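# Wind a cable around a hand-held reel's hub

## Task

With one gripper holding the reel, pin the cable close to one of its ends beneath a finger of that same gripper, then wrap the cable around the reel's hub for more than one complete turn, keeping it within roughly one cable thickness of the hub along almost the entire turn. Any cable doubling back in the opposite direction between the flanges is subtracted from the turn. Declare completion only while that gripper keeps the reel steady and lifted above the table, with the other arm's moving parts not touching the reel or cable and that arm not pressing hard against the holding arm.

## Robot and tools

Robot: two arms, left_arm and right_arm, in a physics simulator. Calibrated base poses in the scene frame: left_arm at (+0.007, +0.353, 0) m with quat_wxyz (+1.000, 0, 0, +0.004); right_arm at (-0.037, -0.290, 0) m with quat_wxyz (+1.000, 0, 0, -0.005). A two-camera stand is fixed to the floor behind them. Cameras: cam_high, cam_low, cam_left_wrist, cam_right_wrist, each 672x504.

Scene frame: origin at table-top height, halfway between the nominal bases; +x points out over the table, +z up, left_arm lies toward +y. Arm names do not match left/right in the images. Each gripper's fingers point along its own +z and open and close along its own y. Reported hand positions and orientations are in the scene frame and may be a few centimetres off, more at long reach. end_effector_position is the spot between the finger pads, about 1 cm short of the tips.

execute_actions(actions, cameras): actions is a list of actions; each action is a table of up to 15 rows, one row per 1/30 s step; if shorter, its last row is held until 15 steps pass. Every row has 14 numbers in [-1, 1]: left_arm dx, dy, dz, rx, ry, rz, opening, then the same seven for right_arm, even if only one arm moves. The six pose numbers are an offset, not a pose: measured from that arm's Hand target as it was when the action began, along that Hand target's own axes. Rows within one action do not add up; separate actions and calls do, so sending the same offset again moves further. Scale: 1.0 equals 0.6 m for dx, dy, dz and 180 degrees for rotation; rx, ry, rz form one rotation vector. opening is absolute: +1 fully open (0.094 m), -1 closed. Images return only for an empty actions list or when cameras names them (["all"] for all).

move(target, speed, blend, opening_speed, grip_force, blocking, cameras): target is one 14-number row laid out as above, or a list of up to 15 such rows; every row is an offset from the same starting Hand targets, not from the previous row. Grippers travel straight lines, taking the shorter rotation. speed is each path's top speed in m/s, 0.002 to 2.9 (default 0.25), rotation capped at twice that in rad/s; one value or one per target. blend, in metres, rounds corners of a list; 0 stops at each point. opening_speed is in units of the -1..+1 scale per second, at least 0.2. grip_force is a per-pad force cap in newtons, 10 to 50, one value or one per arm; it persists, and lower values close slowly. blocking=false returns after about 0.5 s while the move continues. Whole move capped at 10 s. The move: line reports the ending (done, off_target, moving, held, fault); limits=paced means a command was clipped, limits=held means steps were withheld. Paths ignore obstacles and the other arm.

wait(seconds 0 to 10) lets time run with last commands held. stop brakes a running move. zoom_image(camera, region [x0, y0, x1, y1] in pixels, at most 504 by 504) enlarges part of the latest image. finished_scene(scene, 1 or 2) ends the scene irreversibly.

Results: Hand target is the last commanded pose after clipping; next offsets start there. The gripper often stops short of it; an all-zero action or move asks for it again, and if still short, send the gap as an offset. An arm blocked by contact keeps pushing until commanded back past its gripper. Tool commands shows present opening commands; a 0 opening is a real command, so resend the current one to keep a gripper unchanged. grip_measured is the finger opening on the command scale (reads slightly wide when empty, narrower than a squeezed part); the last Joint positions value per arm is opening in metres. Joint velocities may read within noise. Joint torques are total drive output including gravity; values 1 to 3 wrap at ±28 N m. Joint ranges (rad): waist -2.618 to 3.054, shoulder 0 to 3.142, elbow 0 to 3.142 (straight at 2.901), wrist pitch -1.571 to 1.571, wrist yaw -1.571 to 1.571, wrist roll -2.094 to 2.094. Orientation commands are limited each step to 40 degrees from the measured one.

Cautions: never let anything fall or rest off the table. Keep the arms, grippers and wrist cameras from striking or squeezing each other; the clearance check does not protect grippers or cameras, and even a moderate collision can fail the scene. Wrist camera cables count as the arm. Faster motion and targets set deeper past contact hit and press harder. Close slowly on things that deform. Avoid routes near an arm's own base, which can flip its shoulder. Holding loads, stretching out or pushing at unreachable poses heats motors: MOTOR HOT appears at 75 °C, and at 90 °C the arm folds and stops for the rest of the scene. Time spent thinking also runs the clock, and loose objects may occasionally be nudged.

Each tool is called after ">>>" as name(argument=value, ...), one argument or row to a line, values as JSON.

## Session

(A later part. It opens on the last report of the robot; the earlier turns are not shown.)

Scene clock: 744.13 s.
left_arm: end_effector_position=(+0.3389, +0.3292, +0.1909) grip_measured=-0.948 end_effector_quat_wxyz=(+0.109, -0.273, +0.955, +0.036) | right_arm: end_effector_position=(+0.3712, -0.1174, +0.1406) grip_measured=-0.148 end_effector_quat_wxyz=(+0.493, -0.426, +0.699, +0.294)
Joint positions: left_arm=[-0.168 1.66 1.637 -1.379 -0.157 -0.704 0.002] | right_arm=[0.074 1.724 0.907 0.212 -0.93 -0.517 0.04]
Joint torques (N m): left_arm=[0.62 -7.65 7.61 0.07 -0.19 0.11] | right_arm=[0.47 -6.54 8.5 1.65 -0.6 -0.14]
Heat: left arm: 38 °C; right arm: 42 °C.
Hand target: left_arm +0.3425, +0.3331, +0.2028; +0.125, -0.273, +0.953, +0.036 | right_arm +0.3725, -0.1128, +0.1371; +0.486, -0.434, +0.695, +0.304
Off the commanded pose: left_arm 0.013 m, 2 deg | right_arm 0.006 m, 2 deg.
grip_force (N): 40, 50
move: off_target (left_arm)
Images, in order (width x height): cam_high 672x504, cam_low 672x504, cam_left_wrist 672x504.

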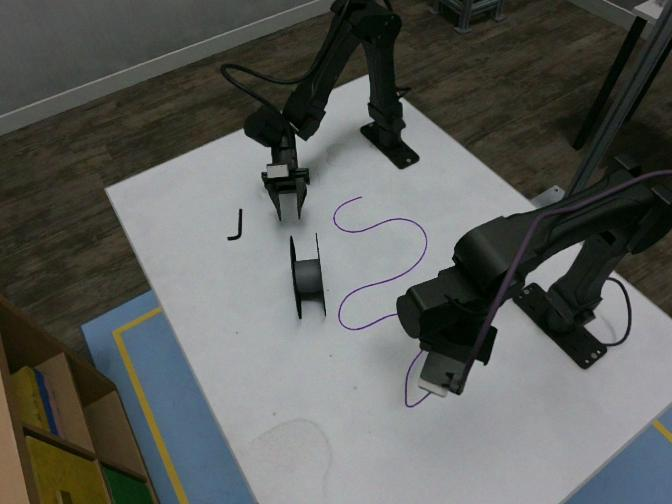

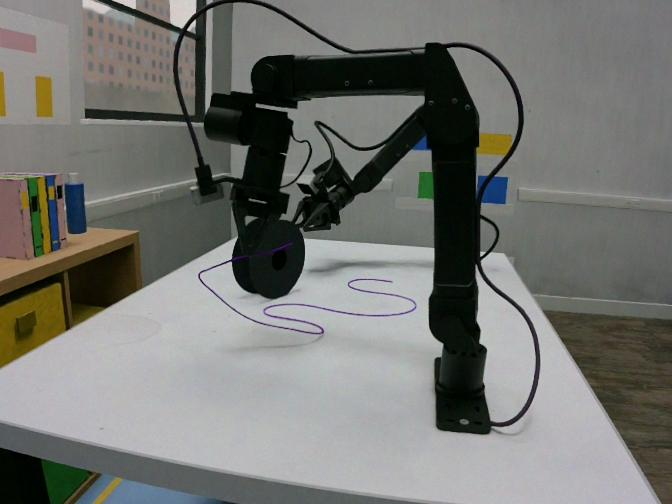

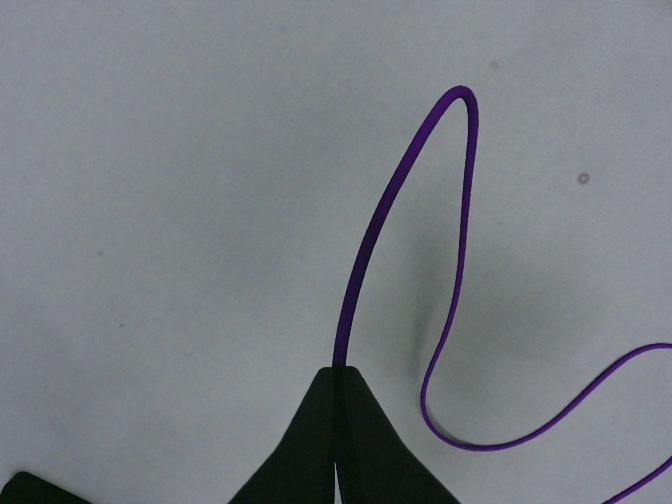

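>>> move(
  target=[0.141,-0.5208,-0.157,0.1386,0.0335,-0.1904,-1,0,0,0,0,0,0,-0.15],
  speed=0.2,
  cameras=["all"],
)

Scene clock: 786.83 s.
left_arm: end_effector_position=(+0.4125, +0.0105, +0.2743) grip_measured=-0.948 end_effector_quat_wxyz=(+0.142, -0.493, +0.816, -0.267) | right_arm: end_effector_position=(+0.3712, -0.1174, +0.1406) grip_measured=-0.148 end_effector_quat_wxyz=(+0.493, -0.426, +0.699, +0.294)
Joint positions: left_arm=[-0.751 2.334 2.835 -1.466 -0.118 -1.793 0.002] | right_arm=[0.074 1.724 0.907 0.212 -0.93 -0.517 0.04]
Joint torques (N m): left_arm=[0.2 -9.94 6.89 0.67 -0.24 -0.06] | right_arm=[0.47 -6.58 8.5 1.65 -0.6 -0.14]
Heat: left arm: 37 °C; right arm: 42 °C.
Hand target: left_arm +0.4184, +0.0121, +0.2723; +0.136, -0.508, +0.821, -0.220 | right_arm +0.3725, -0.1128, +0.1371; +0.486, -0.434, +0.695, +0.304
Off the commanded pose: left_arm 0.006 m, 6 deg | right_arm 0.006 m, 2 deg.
elbow stopped short (left arm): the move would have taken joint 3 (elbow) straighter than the controller allows.
grip_force (N): 40, 50
move: off_target (left_arm)

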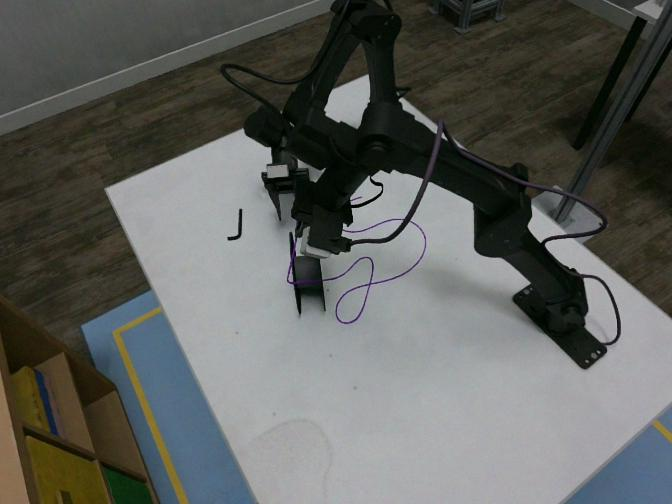

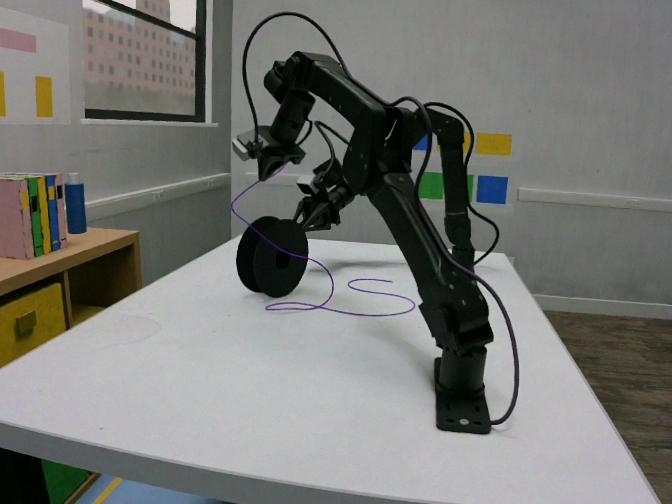

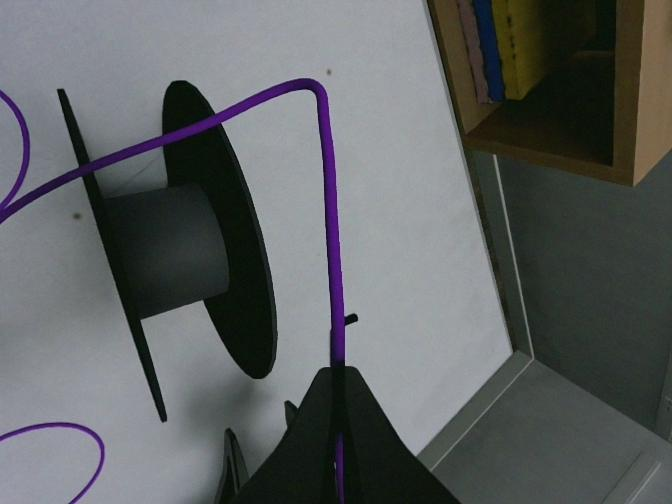

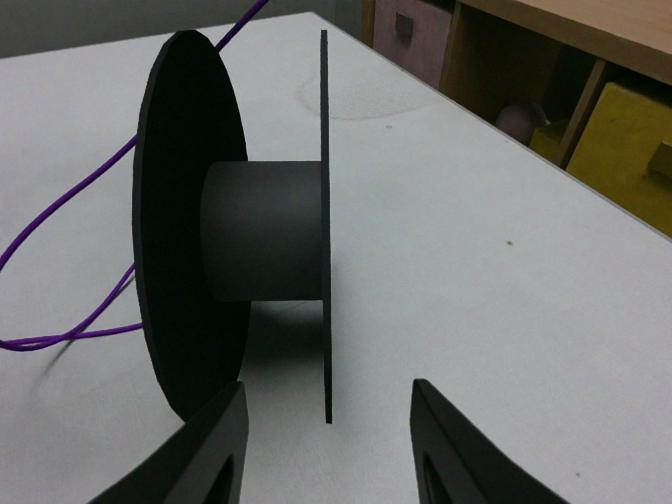

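>>> move(
  target=[0,0.068,0.1245,0,0,0,-1,0,0,0,0,0,0,-0.15],
  speed=0.1,
  cameras=["cam_low","cam_left_wrist","cam_right_wrist"],
)

Scene clock: 823.43 s.
left_arm: end_effector_position=(+0.4175, +0.0061, +0.1546) grip_measured=-0.948 end_effector_quat_wxyz=(+0.118, -0.504, +0.834, -0.189) | right_arm: end_effector_position=(+0.3712, -0.1174, +0.1406) grip_measured=-0.148 end_effector_quat_wxyz=(+0.493, -0.426, +0.699, +0.294)
Joint positions: left_arm=[-0.751 2.253 2.241 -1.124 -0.119 -1.805 0.002] | right_arm=[0.074 1.724 0.907 0.212 -0.93 -0.517 0.04]
Joint torques (N m): left_arm=[0.44 -18.4 4.45 0.64 -0.23 -0.06] | right_arm=[0.47 -6.56 8.49 1.66 -0.6 -0.15]
Heat: left arm: 37 °C; right arm: 41 °C.
Hand target: left_arm +0.4201, +0.0112, +0.1871; +0.136, -0.508, +0.821, -0.220 | right_arm +0.3725, -0.1128, +0.1371; +0.486, -0.434, +0.695, +0.304
Off the commanded pose: left_arm 0.033 m, 4 deg | right_arm 0.006 m, 2 deg.
grip_force (N): 40, 50
move: off_target (left_arm)
Images, in order (width x height): cam_low 672x504, cam_left_wrist 672x504, cam_right_wrist 672x504.

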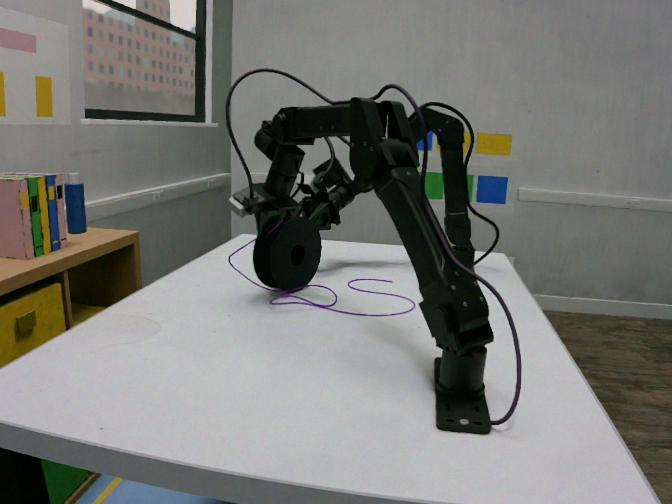

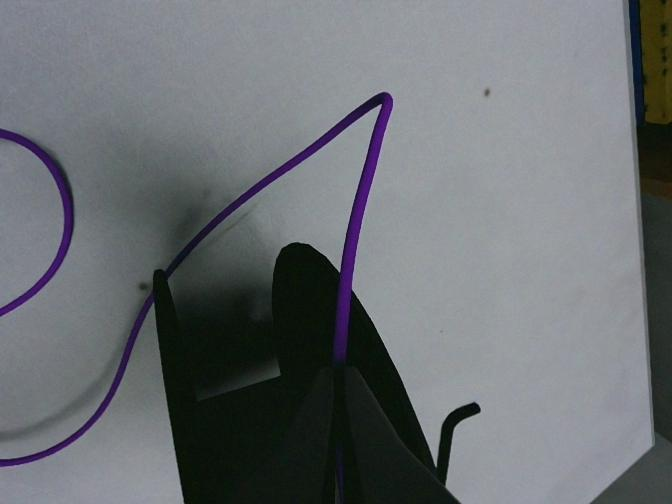

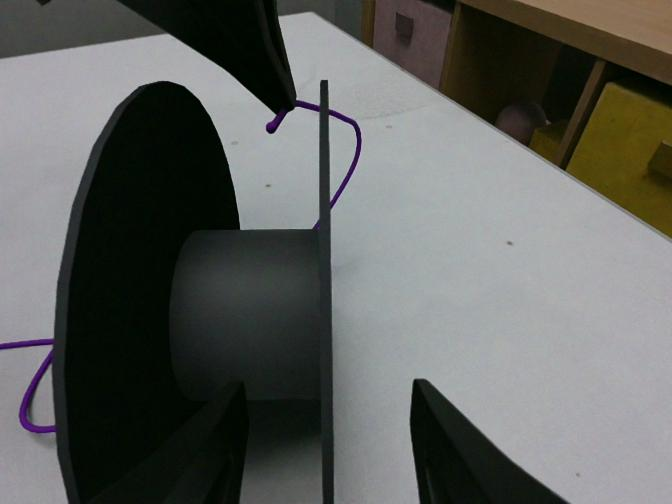

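>>> move(
  target=[0.1103,0.0175,0.0362,0,-0.083,0,-1,0,0,-0.0667,0,0,0,-0.1],
  speed=0.1,
  cameras=["all"],
)

Scene clock: 872.33 s.
left_arm: end_effector_position=(+0.3877, -0.0517, +0.1680) grip_measured=-0.948 end_effector_quat_wxyz=(+0.231, -0.526, +0.801, -0.171) | right_arm: end_effector_position=(+0.3577, -0.1469, +0.1323) grip_measured=-0.102 end_effector_quat_wxyz=(+0.472, -0.422, +0.711, +0.306)
Joint positions: left_arm=[-0.966 2.554 2.804 -1.434 -0.446 -2.031 0.002] | right_arm=[-0.017 1.704 0.907 0.039 -1.006 -0.634 0.042]
Joint torques (N m): left_arm=[0.18 -11.22 7.66 0.26 -0.5 -0.06] | right_arm=[-0.38 -11.23 7.41 1.47 -0.74 -0.15]
Heat: left arm: 49 °C; right arm: 41 °C.
Hand target: left_arm +0.3920, -0.0490, +0.1632; +0.241, -0.533, +0.797, -0.152 | right_arm +0.3560, -0.1466, +0.1508; +0.486, -0.434, +0.694, +0.304
Off the commanded pose: left_arm 0.007 m, 3 deg | right_arm 0.018 m, 3 deg.
grip_force (N): 40, 50
move: off_target (left_arm, right_arm)

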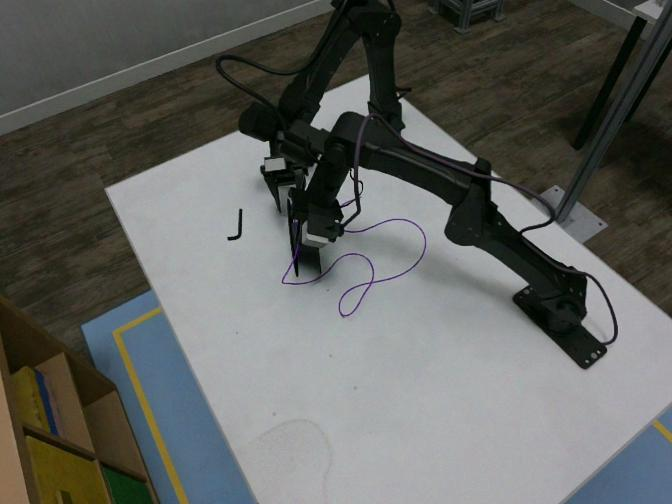

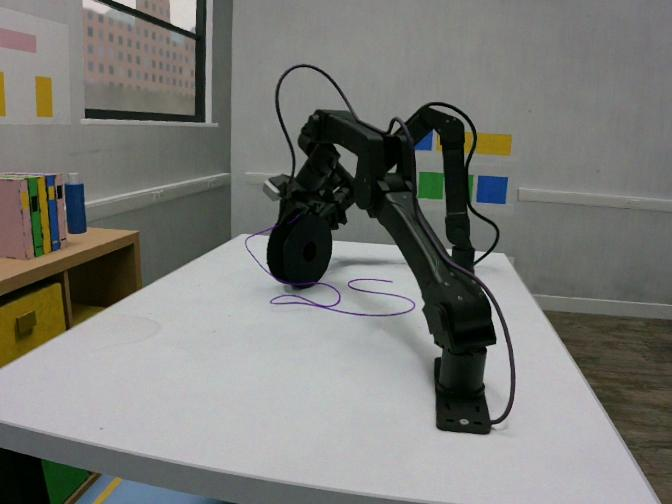

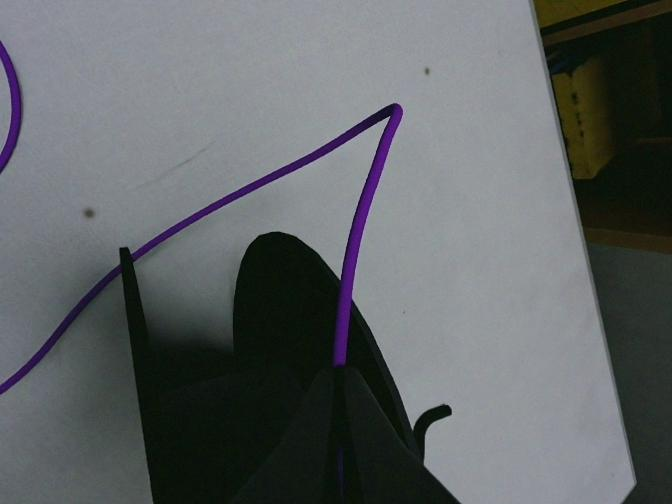

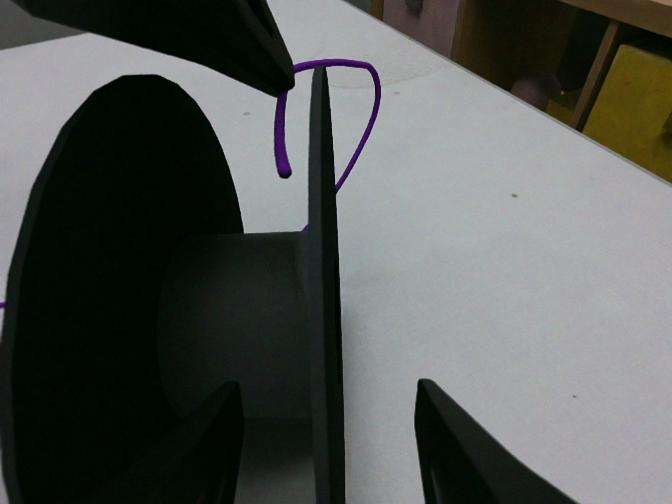

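>>> move(
  target=[0,0,0,0,0,0,-1,0,0,0,0,0,0,-0.97],
  opening_speed=0.6,
  grip_force=[40,20],
  cameras=["cam_left_wrist","cam_right_wrist","cam_low"],
)

Scene clock: 926.43 s.
left_arm: end_effector_position=(+0.3876, -0.0517, +0.1682) grip_measured=-0.948 end_effector_quat_wxyz=(+0.231, -0.526, +0.801, -0.170) | right_arm: end_effector_position=(+0.3575, -0.1468, +0.1324) grip_measured=-0.904 end_effector_quat_wxyz=(+0.473, -0.426, +0.709, +0.304)
Joint positions: left_arm=[-0.966 2.562 2.821 -1.443 -0.446 -2.032 0.002] | right_arm=[-0.017 1.704 0.907 0.039 -1.007 -0.644 0.004]
Joint torques (N m): left_arm=[0.18 -11.22 7.6 0.28 -0.51 -0.06] | right_arm=[-0.4 -11.25 7.46 1.47 -0.72 -0.08]
Heat: left arm: 41 °C; right arm: 41 °C.
Hand target: left_arm +0.3920, -0.0489, +0.1631; +0.241, -0.533, +0.797, -0.152 | right_arm +0.3561, -0.1467, +0.1508; +0.486, -0.434, +0.694, +0.304
Off the commanded pose: left_arm 0.007 m, 3 deg | right_arm 0.018 m, 2 deg.
grip_force (N): 40, 20
move: off_target (left_arm, right_arm)
Images, in order (width x height): cam_low 672x504, cam_left_wrist 672x504, cam_right_wrist 672x504.

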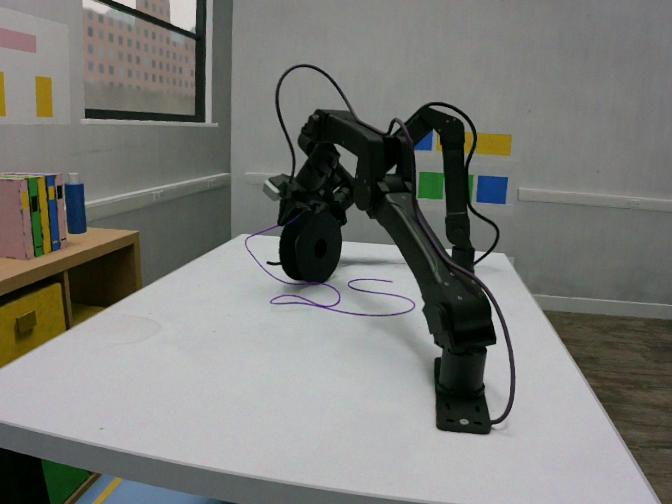

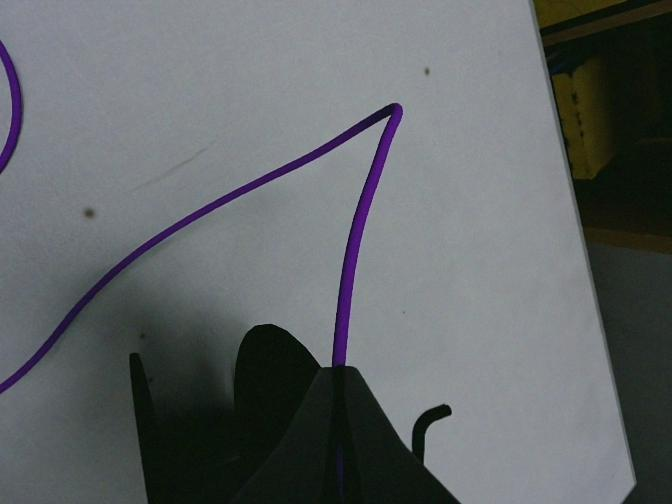

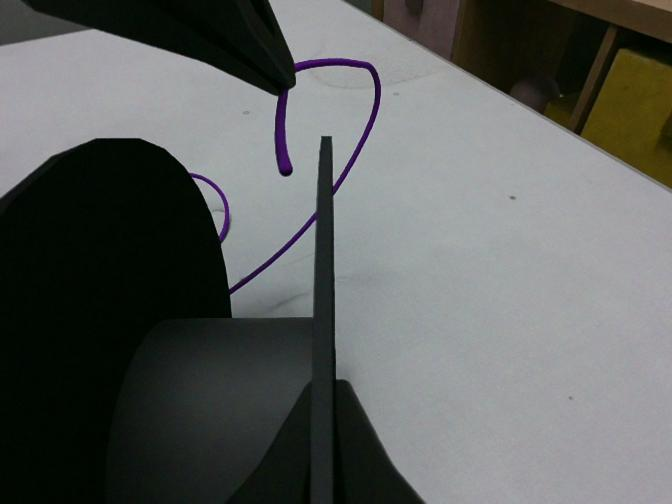

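>>> move(
  target=[
    [-0.0795,-0.0555,-0.125,0,0,0,-1,0,0,0,0,0,0,-0.97],
    [-0.505,0.215,0.106,0,0,0,-1,0,0,0,0,0,0,-0.97],
  ],
  speed=0.2,
  blend=[0.03,0],
  cameras=["all"],
)

Scene clock: 966.57 s.
left_arm: end_effector_position=(+0.4204, +0.2820, +0.0936) grip_measured=-0.948 end_effector_quat_wxyz=(+0.220, -0.541, +0.801, -0.133) | right_arm: end_effector_position=(+0.3575, -0.1468, +0.1324) grip_measured=-0.904 end_effector_quat_wxyz=(+0.473, -0.426, +0.709, +0.304)
Joint positions: left_arm=[-0.24 1.708 1.194 -0.555 -0.14 -1.386 0.002] | right_arm=[-0.017 1.704 0.907 0.039 -1.007 -0.644 0.004]
Joint torques (N m): left_arm=[-0.09 -12.49 4.53 0.81 -0.09 0.14] | right_arm=[-0.39 -11.23 7.46 1.46 -0.73 -0.08]
Heat: left arm: 41 °C; right arm: 40 °C.
Hand target: left_arm +0.4226, +0.2813, +0.1130; +0.242, -0.533, +0.797, -0.152 | right_arm +0.3561, -0.1467, +0.1508; +0.486, -0.434, +0.694, +0.304
Off the commanded pose: left_arm 0.019 m, 3 deg | right_arm 0.018 m, 2 deg.
elbow stopped short (left arm): the move would have taken joint 3 (elbow) straighter than the controller allows.
grip_force (N): 40, 20
move: off_target (left_arm, right_arm)

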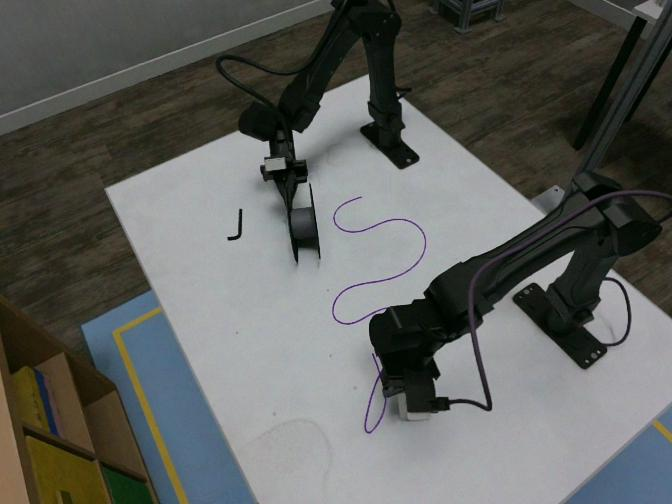

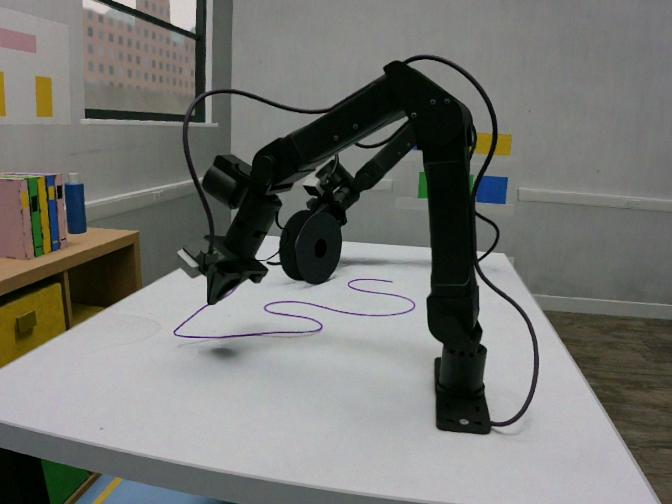

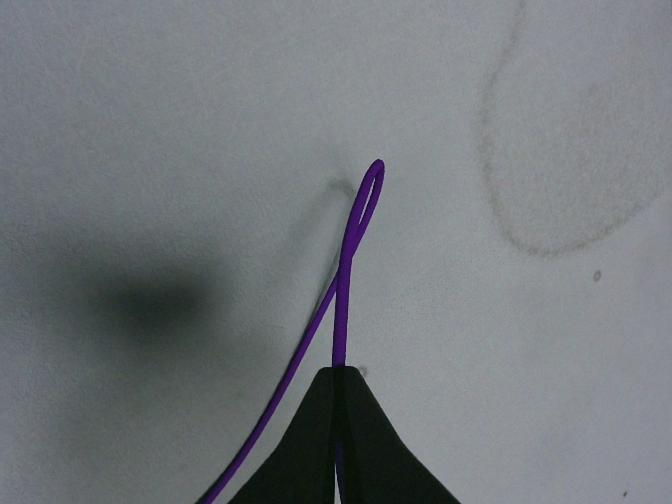

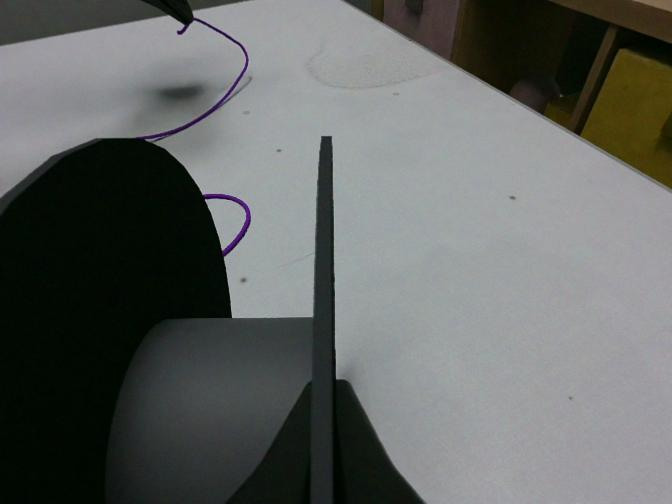

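>>> move(
  target=[-0.2866,0.18,-0.031,0,0,0,-1,0,0,0,0,0,0,-0.97],
  speed=0.2,
  cameras=["cam_high","cam_low"],
)

Scene clock: 1069.03 s.
left_arm: end_effector_position=(+0.3757, +0.4800, +0.0993) grip_measured=-0.948 end_effector_quat_wxyz=(+0.226, -0.544, +0.795, -0.148) | right_arm: end_effector_position=(+0.3575, -0.1468, +0.1324) grip_measured=-0.904 end_effector_quat_wxyz=(+0.473, -0.426, +0.709, +0.304)
Joint positions: left_arm=[0.415 1.589 1.077 -0.548 0.205 -0.831 0.002] | right_arm=[-0.017 1.704 0.907 0.039 -1.007 -0.644 0.004]
Joint torques (N m): left_arm=[-0.08 -7.5 7.82 0.6 0.22 0.15] | right_arm=[-0.42 -11.25 7.45 1.46 -0.72 -0.08]
Heat: left arm: 44 °C; right arm: 40 °C.
Hand target: left_arm +0.3830, +0.4814, +0.1127; +0.241, -0.533, +0.797, -0.152 | right_arm +0.3561, -0.1467, +0.1508; +0.486, -0.434, +0.694, +0.304
Off the commanded pose: left_arm 0.016 m, 2 deg | right_arm 0.018 m, 2 deg.
grip_force (N): 40, 20
move: off_target (left_arm, right_arm)
Images, in order (width x height): cam_high 672x504, cam_low 672x504.

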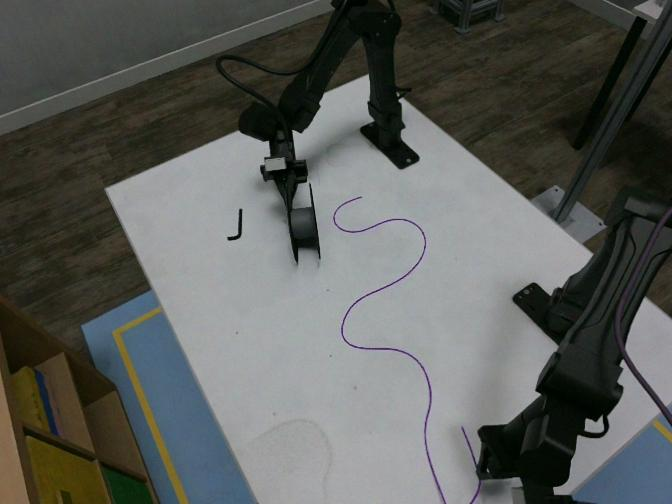

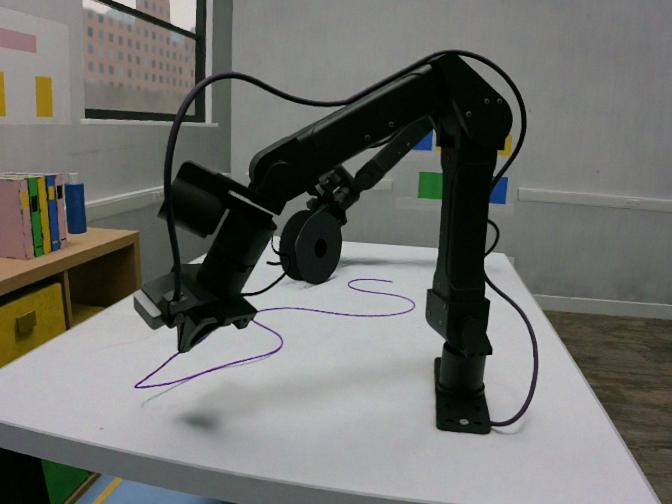

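>>> move(
  target=[
    [0,0,0,0,0,0,-1,-0.1095,0,-0.0397,0,0,0,-0.97],
    [0,0,0,0,0,0,-1,-0.1674,0.0013,0.1198,0.2353,0.0698,-0.4422,-0.97],
  ],
  speed=0.12,
  blend=[0.02,0],
  grip_force=[40,40],
  cameras=["all"],
)

Scene clock: 1091.77 s.
left_arm: end_effector_position=(+0.3757, +0.4799, +0.0993) grip_measured=-0.948 end_effector_quat_wxyz=(+0.226, -0.544, +0.795, -0.148) | right_arm: end_effector_position=(+0.3975, -0.0585, +0.2002) grip_measured=-0.915 end_effector_quat_wxyz=(-0.577, +0.632, -0.386, +0.345)
Joint positions: left_arm=[0.415 1.589 1.077 -0.549 0.206 -0.831 0.002] | right_arm=[0.499 1.665 0.753 0.817 0.005 -1.561 0.004]
Joint torques (N m): left_arm=[-0.08 -7.5 7.83 0.59 0.22 0.15] | right_arm=[0.43 -7.27 6.53 3.55 -0.03 -0.06]
Heat: left arm: 40 °C; right arm: 42 °C.
Hand target: left_arm +0.3830, +0.4813, +0.1127; +0.241, -0.533, +0.797, -0.152 | right_arm +0.3999, -0.0546, +0.2204; -0.606, +0.606, -0.364, +0.364
Off the commanded pose: left_arm 0.015 m, 2 deg | right_arm 0.021 m, 6 deg.
grip_force (N): 40, 40
move: off_target (left_arm, right_arm)

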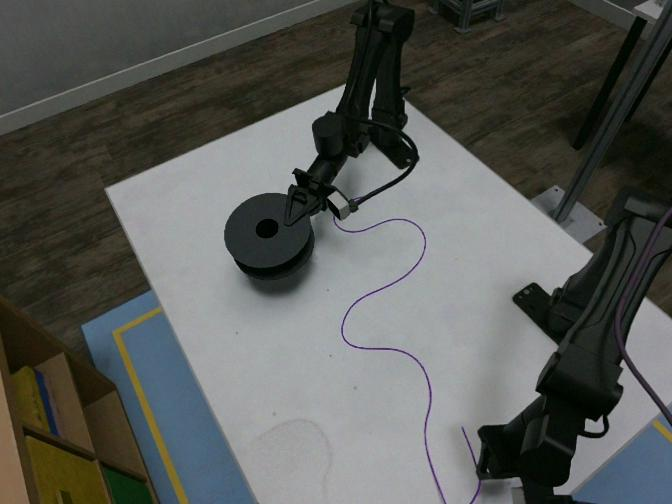

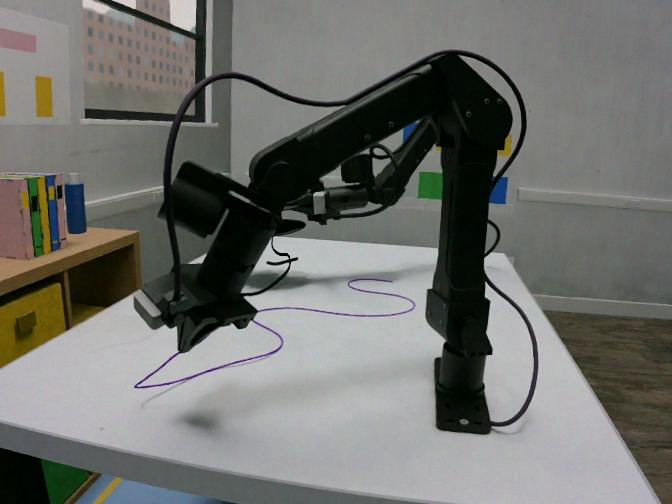

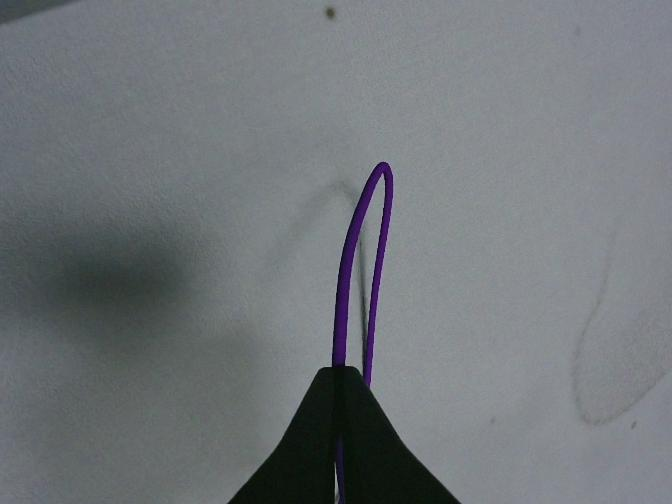

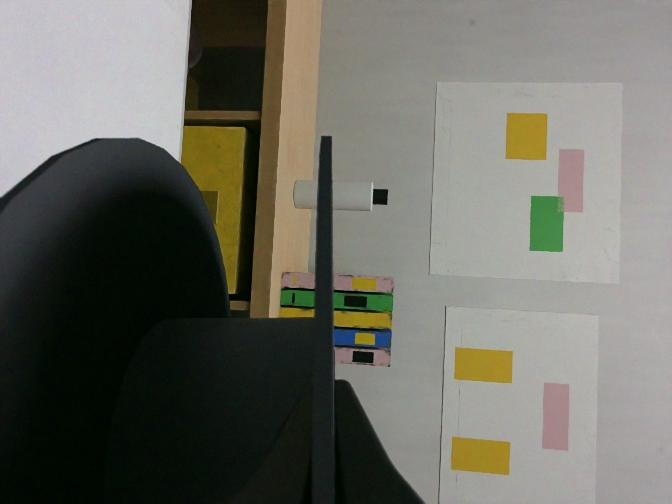

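>>> move(
  target=[0,0,0,0,0,0,-1,-0.048,0.1833,0.016,0.03,0,0,-0.97],
  speed=0.1,
  cameras=["cam_high","cam_low","cam_right_wrist"],
)

Scene clock: 1106.30 s.
left_arm: end_effector_position=(+0.3757, +0.4799, +0.0993) grip_measured=-0.948 end_effector_quat_wxyz=(+0.226, -0.544, +0.795, -0.148) | right_arm: end_effector_position=(+0.3890, -0.0319, +0.0746) grip_measured=-0.915 end_effector_quat_wxyz=(-0.577, +0.632, -0.379, +0.353)
Joint positions: left_arm=[0.415 1.589 1.077 -0.549 0.206 -0.831 0.002] | right_arm=[0.587 2.176 0.68 1.411 0.094 -1.571 0.004]
Joint torques (N m): left_arm=[-0.08 -7.51 7.82 0.6 0.22 0.15] | right_arm=[0.51 -8.55 5.87 4.09 -0.02 -0.04]
Heat: left arm: 39 °C; right arm: 46 °C.
Hand target: left_arm +0.3830, +0.4813, +0.1127; +0.241, -0.533, +0.797, -0.152 | right_arm +0.3948, -0.0246, +0.1105; -0.634, +0.577, -0.347, +0.380
Off the commanded pose: left_arm 0.015 m, 2 deg | right_arm 0.037 m, 10 deg.
joint sent to its limit (right arm) — joint 4 (wrist pitch), upper limit. The joint targets still meet the commanded pose.
grip_force (N): 40, 40
move: off_target (left_arm, right_arm)
Images, in order (width x height): cam_high 672x504, cam_low 672x504, cam_right_wrist 672x504.

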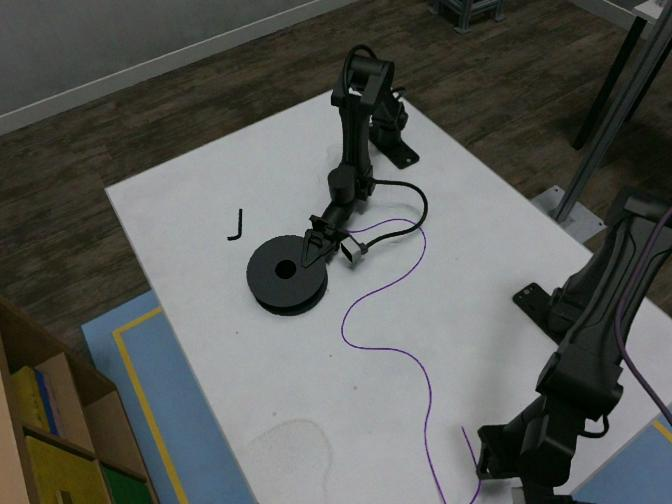

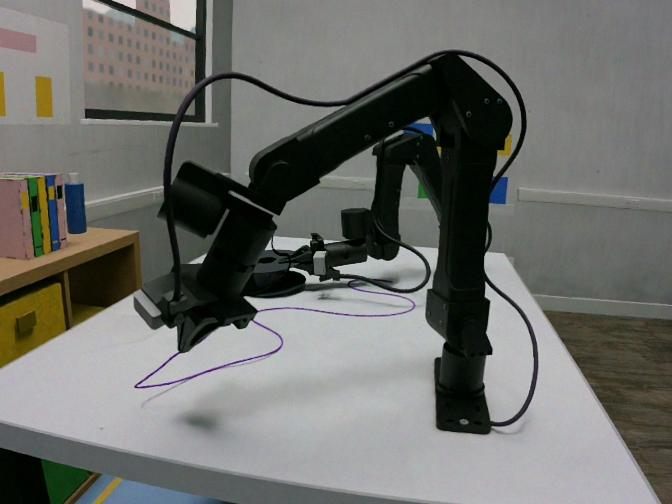

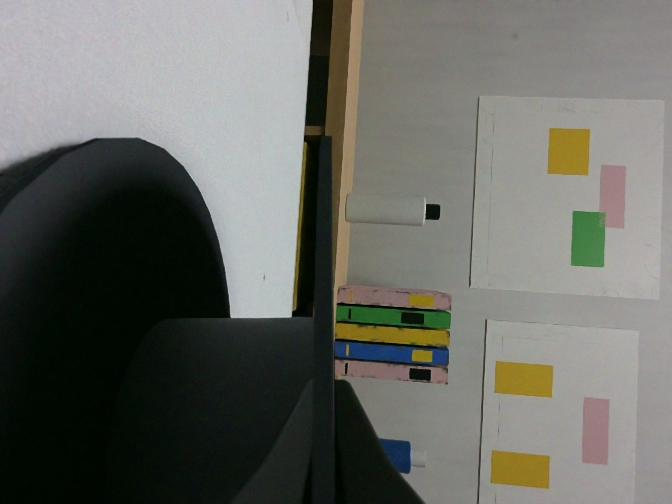

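>>> move(
  target=[0,0,0,0,0,0,-1,0,0.02,0,0,0,0,-0.97],
  speed=0.04,
  cameras=["cam_right_wrist"],
)

Scene clock: 1116.83 s.
left_arm: end_effector_position=(+0.3757, +0.4799, +0.0993) grip_measured=-0.948 end_effector_quat_wxyz=(+0.226, -0.544, +0.795, -0.148) | right_arm: end_effector_position=(+0.3916, -0.0306, +0.0725) grip_measured=-0.915 end_effector_quat_wxyz=(-0.580, +0.629, -0.378, +0.355)
Joint positions: left_arm=[0.415 1.589 1.077 -0.549 0.206 -0.831 0.002] | right_arm=[0.587 2.199 0.693 1.429 0.096 -1.571 0.004]
Joint torques (N m): left_arm=[-0.06 -7.51 7.83 0.59 0.21 0.15] | right_arm=[0.5 -8.16 5.53 3.88 -0.03 -0.02]
Heat: left arm: 39 °C; right arm: 52 °C.
Hand target: left_arm +0.3830, +0.4813, +0.1127; +0.241, -0.533, +0.797, -0.152 | right_arm +0.3957, -0.0241, +0.0987; -0.634, +0.577, -0.347, +0.380
Off the commanded pose: left_arm 0.015 m, 2 deg | right_arm 0.027 m, 10 deg.
joint sent to its limit (right arm) — joint 4 (wrist pitch), upper limit. The joint targets are off in orientation, not in position.
grip_force (N): 40, 40
move: off_target (left_arm, right_arm)
Images, in order (width x height): cam_right_wrist 672x504.

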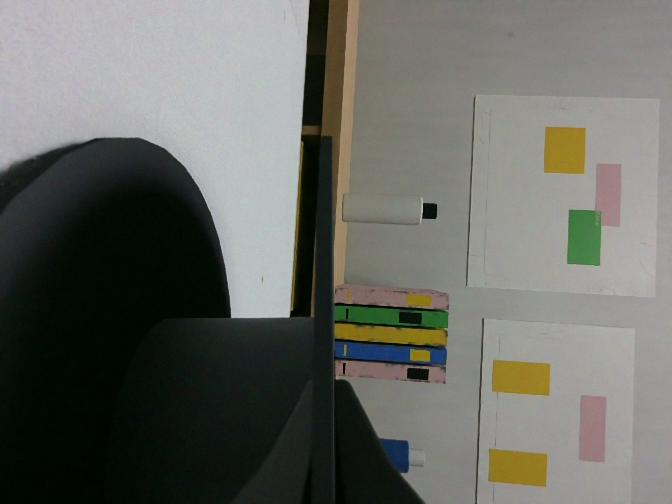

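>>> move(
  target=[0,0,0,0,0,0,-1,0,0.025,0,0,0,0,-0.97],
  speed=0.04,
  cameras=["cam_right_wrist","cam_low"],
)

>>> zoom_image(
  camera="cam_low",
  region=[220, 200, 440, 320],
)

Scene clock: 1123.77 s.
left_arm: end_effector_position=(+0.3757, +0.4799, +0.0993) grip_measured=-0.948 end_effector_quat_wxyz=(+0.226, -0.544, +0.795, -0.148) | right_arm: end_effector_position=(+0.3965, -0.0278, +0.0701) grip_measured=-0.915 end_effector_quat_wxyz=(+0.582, -0.626, +0.378, -0.356)
Joint positions: left_arm=[0.415 1.589 1.077 -0.549 0.206 -0.831 0.002] | right_arm=[0.587 2.226 0.72 1.437 0.098 -1.571 0.004]
Joint torques (N m): left_arm=[-0.06 -7.49 7.8 0.6 0.21 0.15] | right_arm=[0.5 -7.38 4.53 3.79 -0.05 0.01]
Heat: left arm: 39 °C; right arm: 53 °C.
Hand target: left_arm +0.3830, +0.4813, +0.1127; +0.241, -0.533, +0.797, -0.152 | right_arm +0.3970, -0.0234, +0.0837; +0.634, -0.577, +0.347, -0.380
Off the commanded pose: left_arm 0.015 m, 2 deg | right_arm 0.014 m, 9 deg.
joint sent to its limit (right arm) — joint 4 (wrist pitch), upper limit. The joint targets are off in orientation, not in position.
grip_force (N): 40, 40
move: off_target (left_arm, right_arm)
Images, in order (width x height): cam_low 672x504, cam_right_wrist 672x504.

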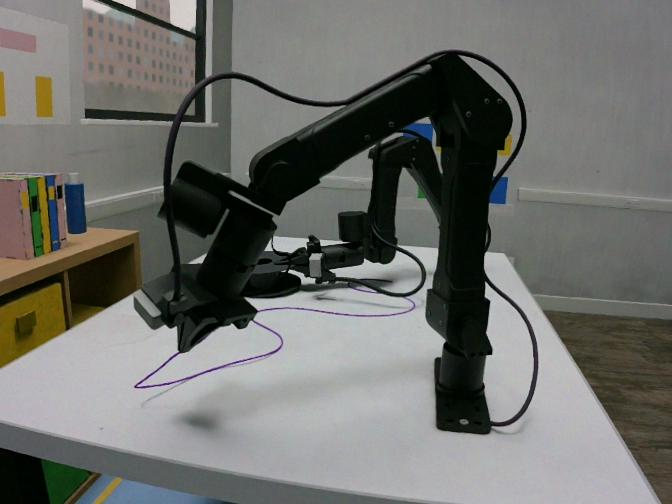

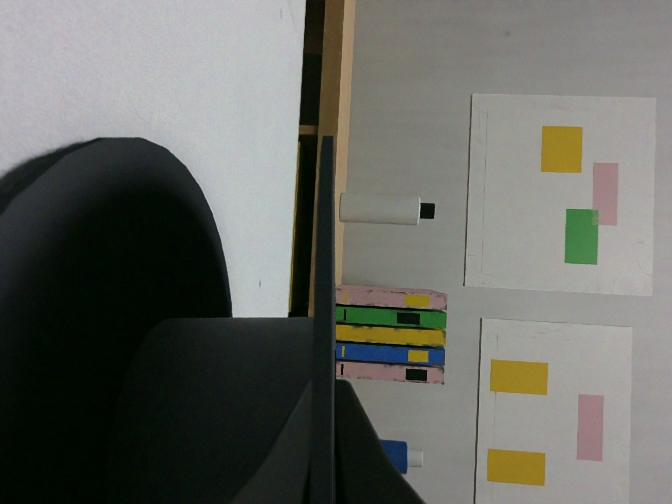

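Scaled by 2.291.

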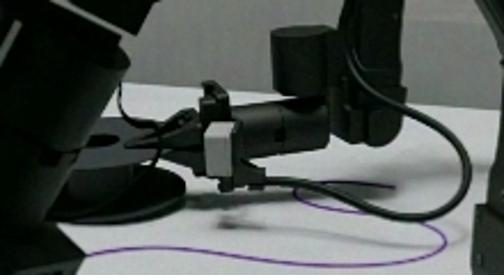

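>>> move(
  target=[0,0,0,0,0,0,-1,0,0.03,0,0,0,0,-0.97],
  speed=0.04,
  cameras=["cam_high","cam_low"],
)

>>> zoom_image(
  camera="cam_low",
  region=[220, 200, 440, 320],
)

Scene clock: 1133.10 s.
left_arm: end_effector_position=(+0.3757, +0.4799, +0.0993) grip_measured=-0.948 end_effector_quat_wxyz=(+0.226, -0.544, +0.795, -0.148) | right_arm: end_effector_position=(+0.4026, -0.0244, +0.0668) grip_measured=-0.915 end_effector_quat_wxyz=(+0.583, -0.624, +0.378, -0.358)
Joint positions: left_arm=[0.415 1.589 1.077 -0.549 0.206 -0.831 0.002] | right_arm=[0.587 2.254 0.753 1.437 0.101 -1.571 0.004]
Joint torques (N m): left_arm=[-0.08 -7.51 7.8 0.59 0.22 0.15] | right_arm=[0.53 -6.3 3.25 3.79 -0.06 0.03]
Heat: left arm: 39 °C; right arm: 56 °C.
Hand target: left_arm +0.3830, +0.4813, +0.1127; +0.241, -0.533, +0.797, -0.152 | right_arm +0.3984, -0.0226, +0.0658; +0.634, -0.577, +0.347, -0.380
Off the commanded pose: left_arm 0.015 m, 2 deg | right_arm 0.005 m, 9 deg.
joint sent to its limit (right arm) — joint 4 (wrist pitch), upper limit. The joint targets are off in orientation, not in position.
grip_force (N): 40, 40
move: off_target (left_arm, right_arm)
Images, in order (width x height): cam_high 672x504, cam_low 672x504.

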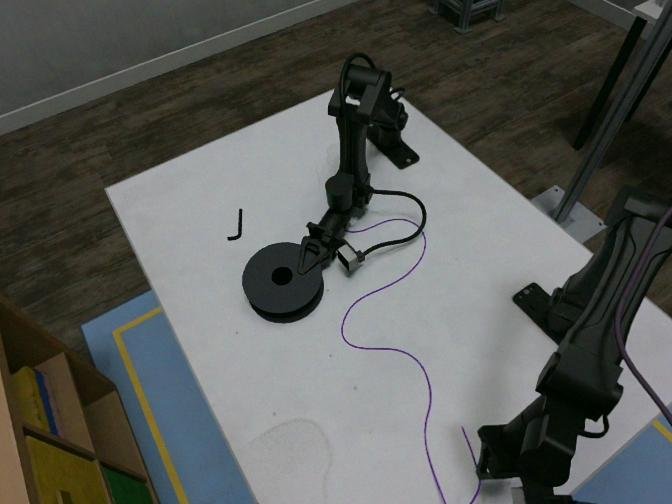

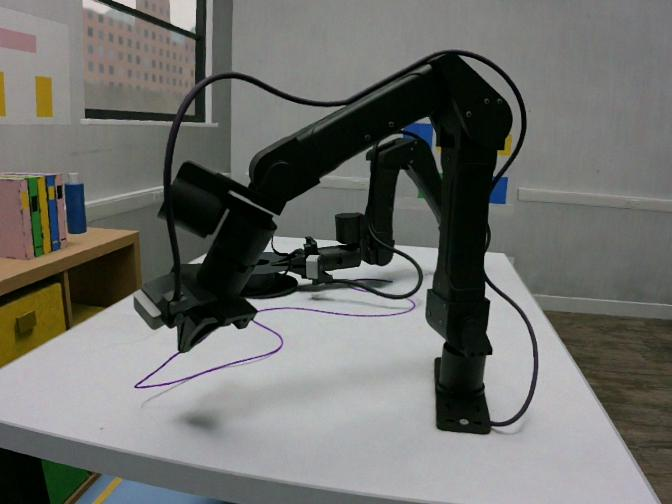

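Scaled by 2.291.

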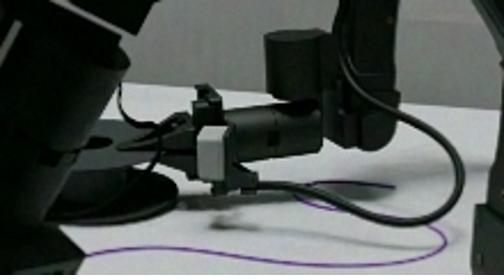

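>>> move(
  target=[0,0,0,0,0,0,-1,0,0,0,0,0,0,-0.2],
  opening_speed=0.3,
  cameras=["all"],
)

>>> zoom_image(
  camera="cam_low",
  region=[220, 200, 440, 320],
)

Scene clock: 1144.40 s.
left_arm: end_effector_position=(+0.3757, +0.4799, +0.0993) grip_measured=-0.948 end_effector_quat_wxyz=(+0.226, -0.544, +0.795, -0.148) | right_arm: end_effector_position=(+0.4018, -0.0255, +0.0556) grip_measured=-0.202 end_effector_quat_wxyz=(-0.574, +0.631, -0.381, +0.356)
Joint positions: left_arm=[0.415 1.589 1.077 -0.549 0.206 -0.831 0.002] | right_arm=[0.587 2.278 0.753 1.438 0.103 -1.574 0.037]
Joint torques (N m): left_arm=[-0.09 -7.5 7.83 0.6 0.22 0.15] | right_arm=[0.51 -8.01 3.11 3.79 -0.1 0.05]
Heat: left arm: 39 °C; right arm: 59 °C.
Hand target: left_arm +0.3830, +0.4813, +0.1127; +0.241, -0.533, +0.797, -0.152 | right_arm +0.3984, -0.0226, +0.0658; -0.634, +0.577, -0.347, +0.380
Off the commanded pose: left_arm 0.015 m, 2 deg | right_arm 0.011 m, 10 deg.
joint sent to its limit (right arm) — joint 4 (wrist pitch), upper limit. The joint targets are off in orientation, not in position.
grip_force (N): 40, 40
move: off_target (left_arm, right_arm)

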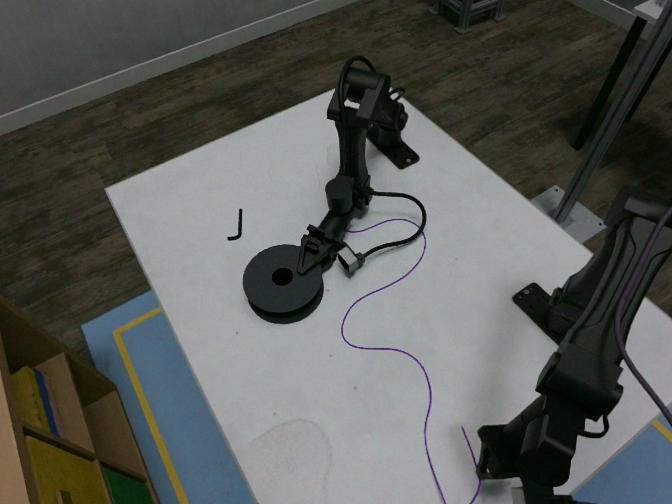

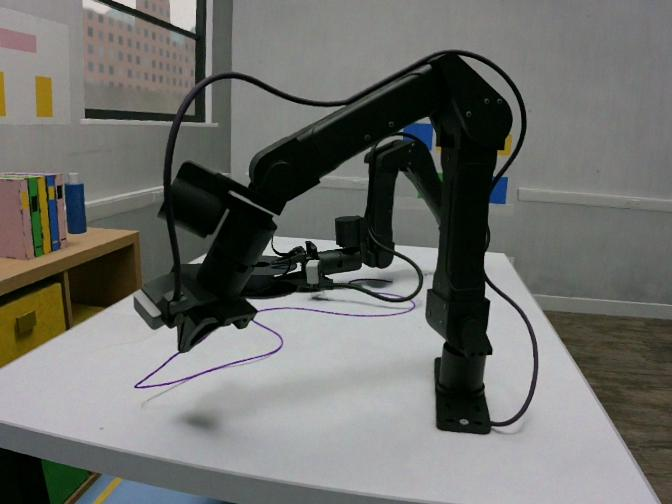

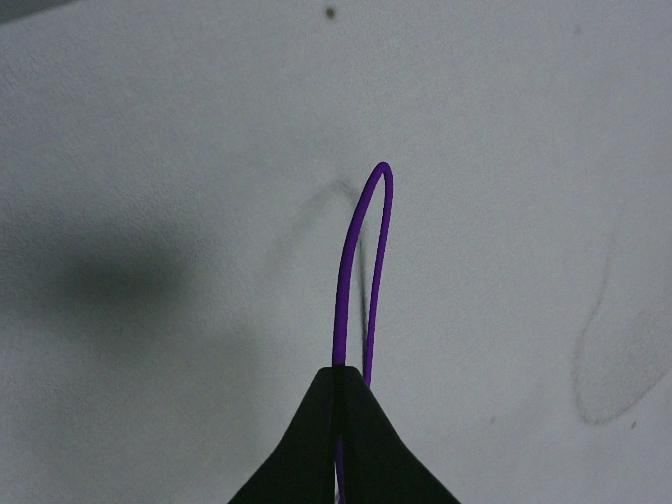

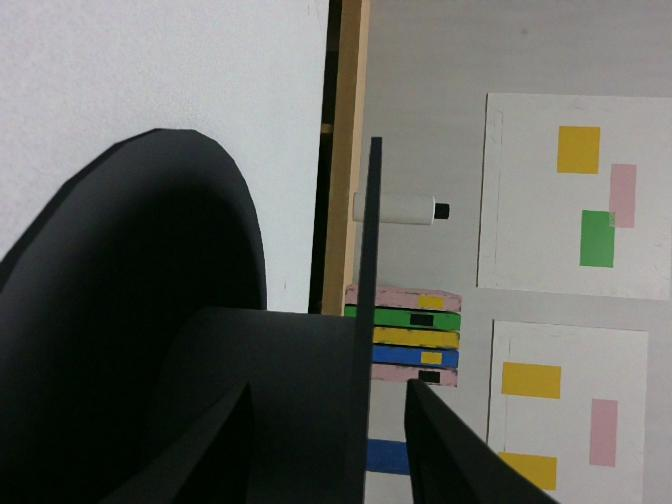

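Scaled by 2.291.

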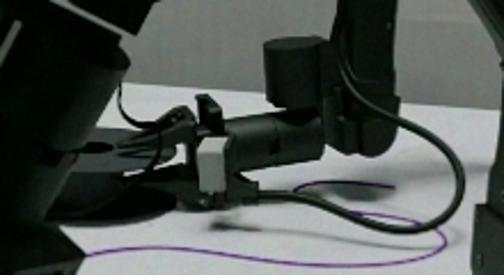

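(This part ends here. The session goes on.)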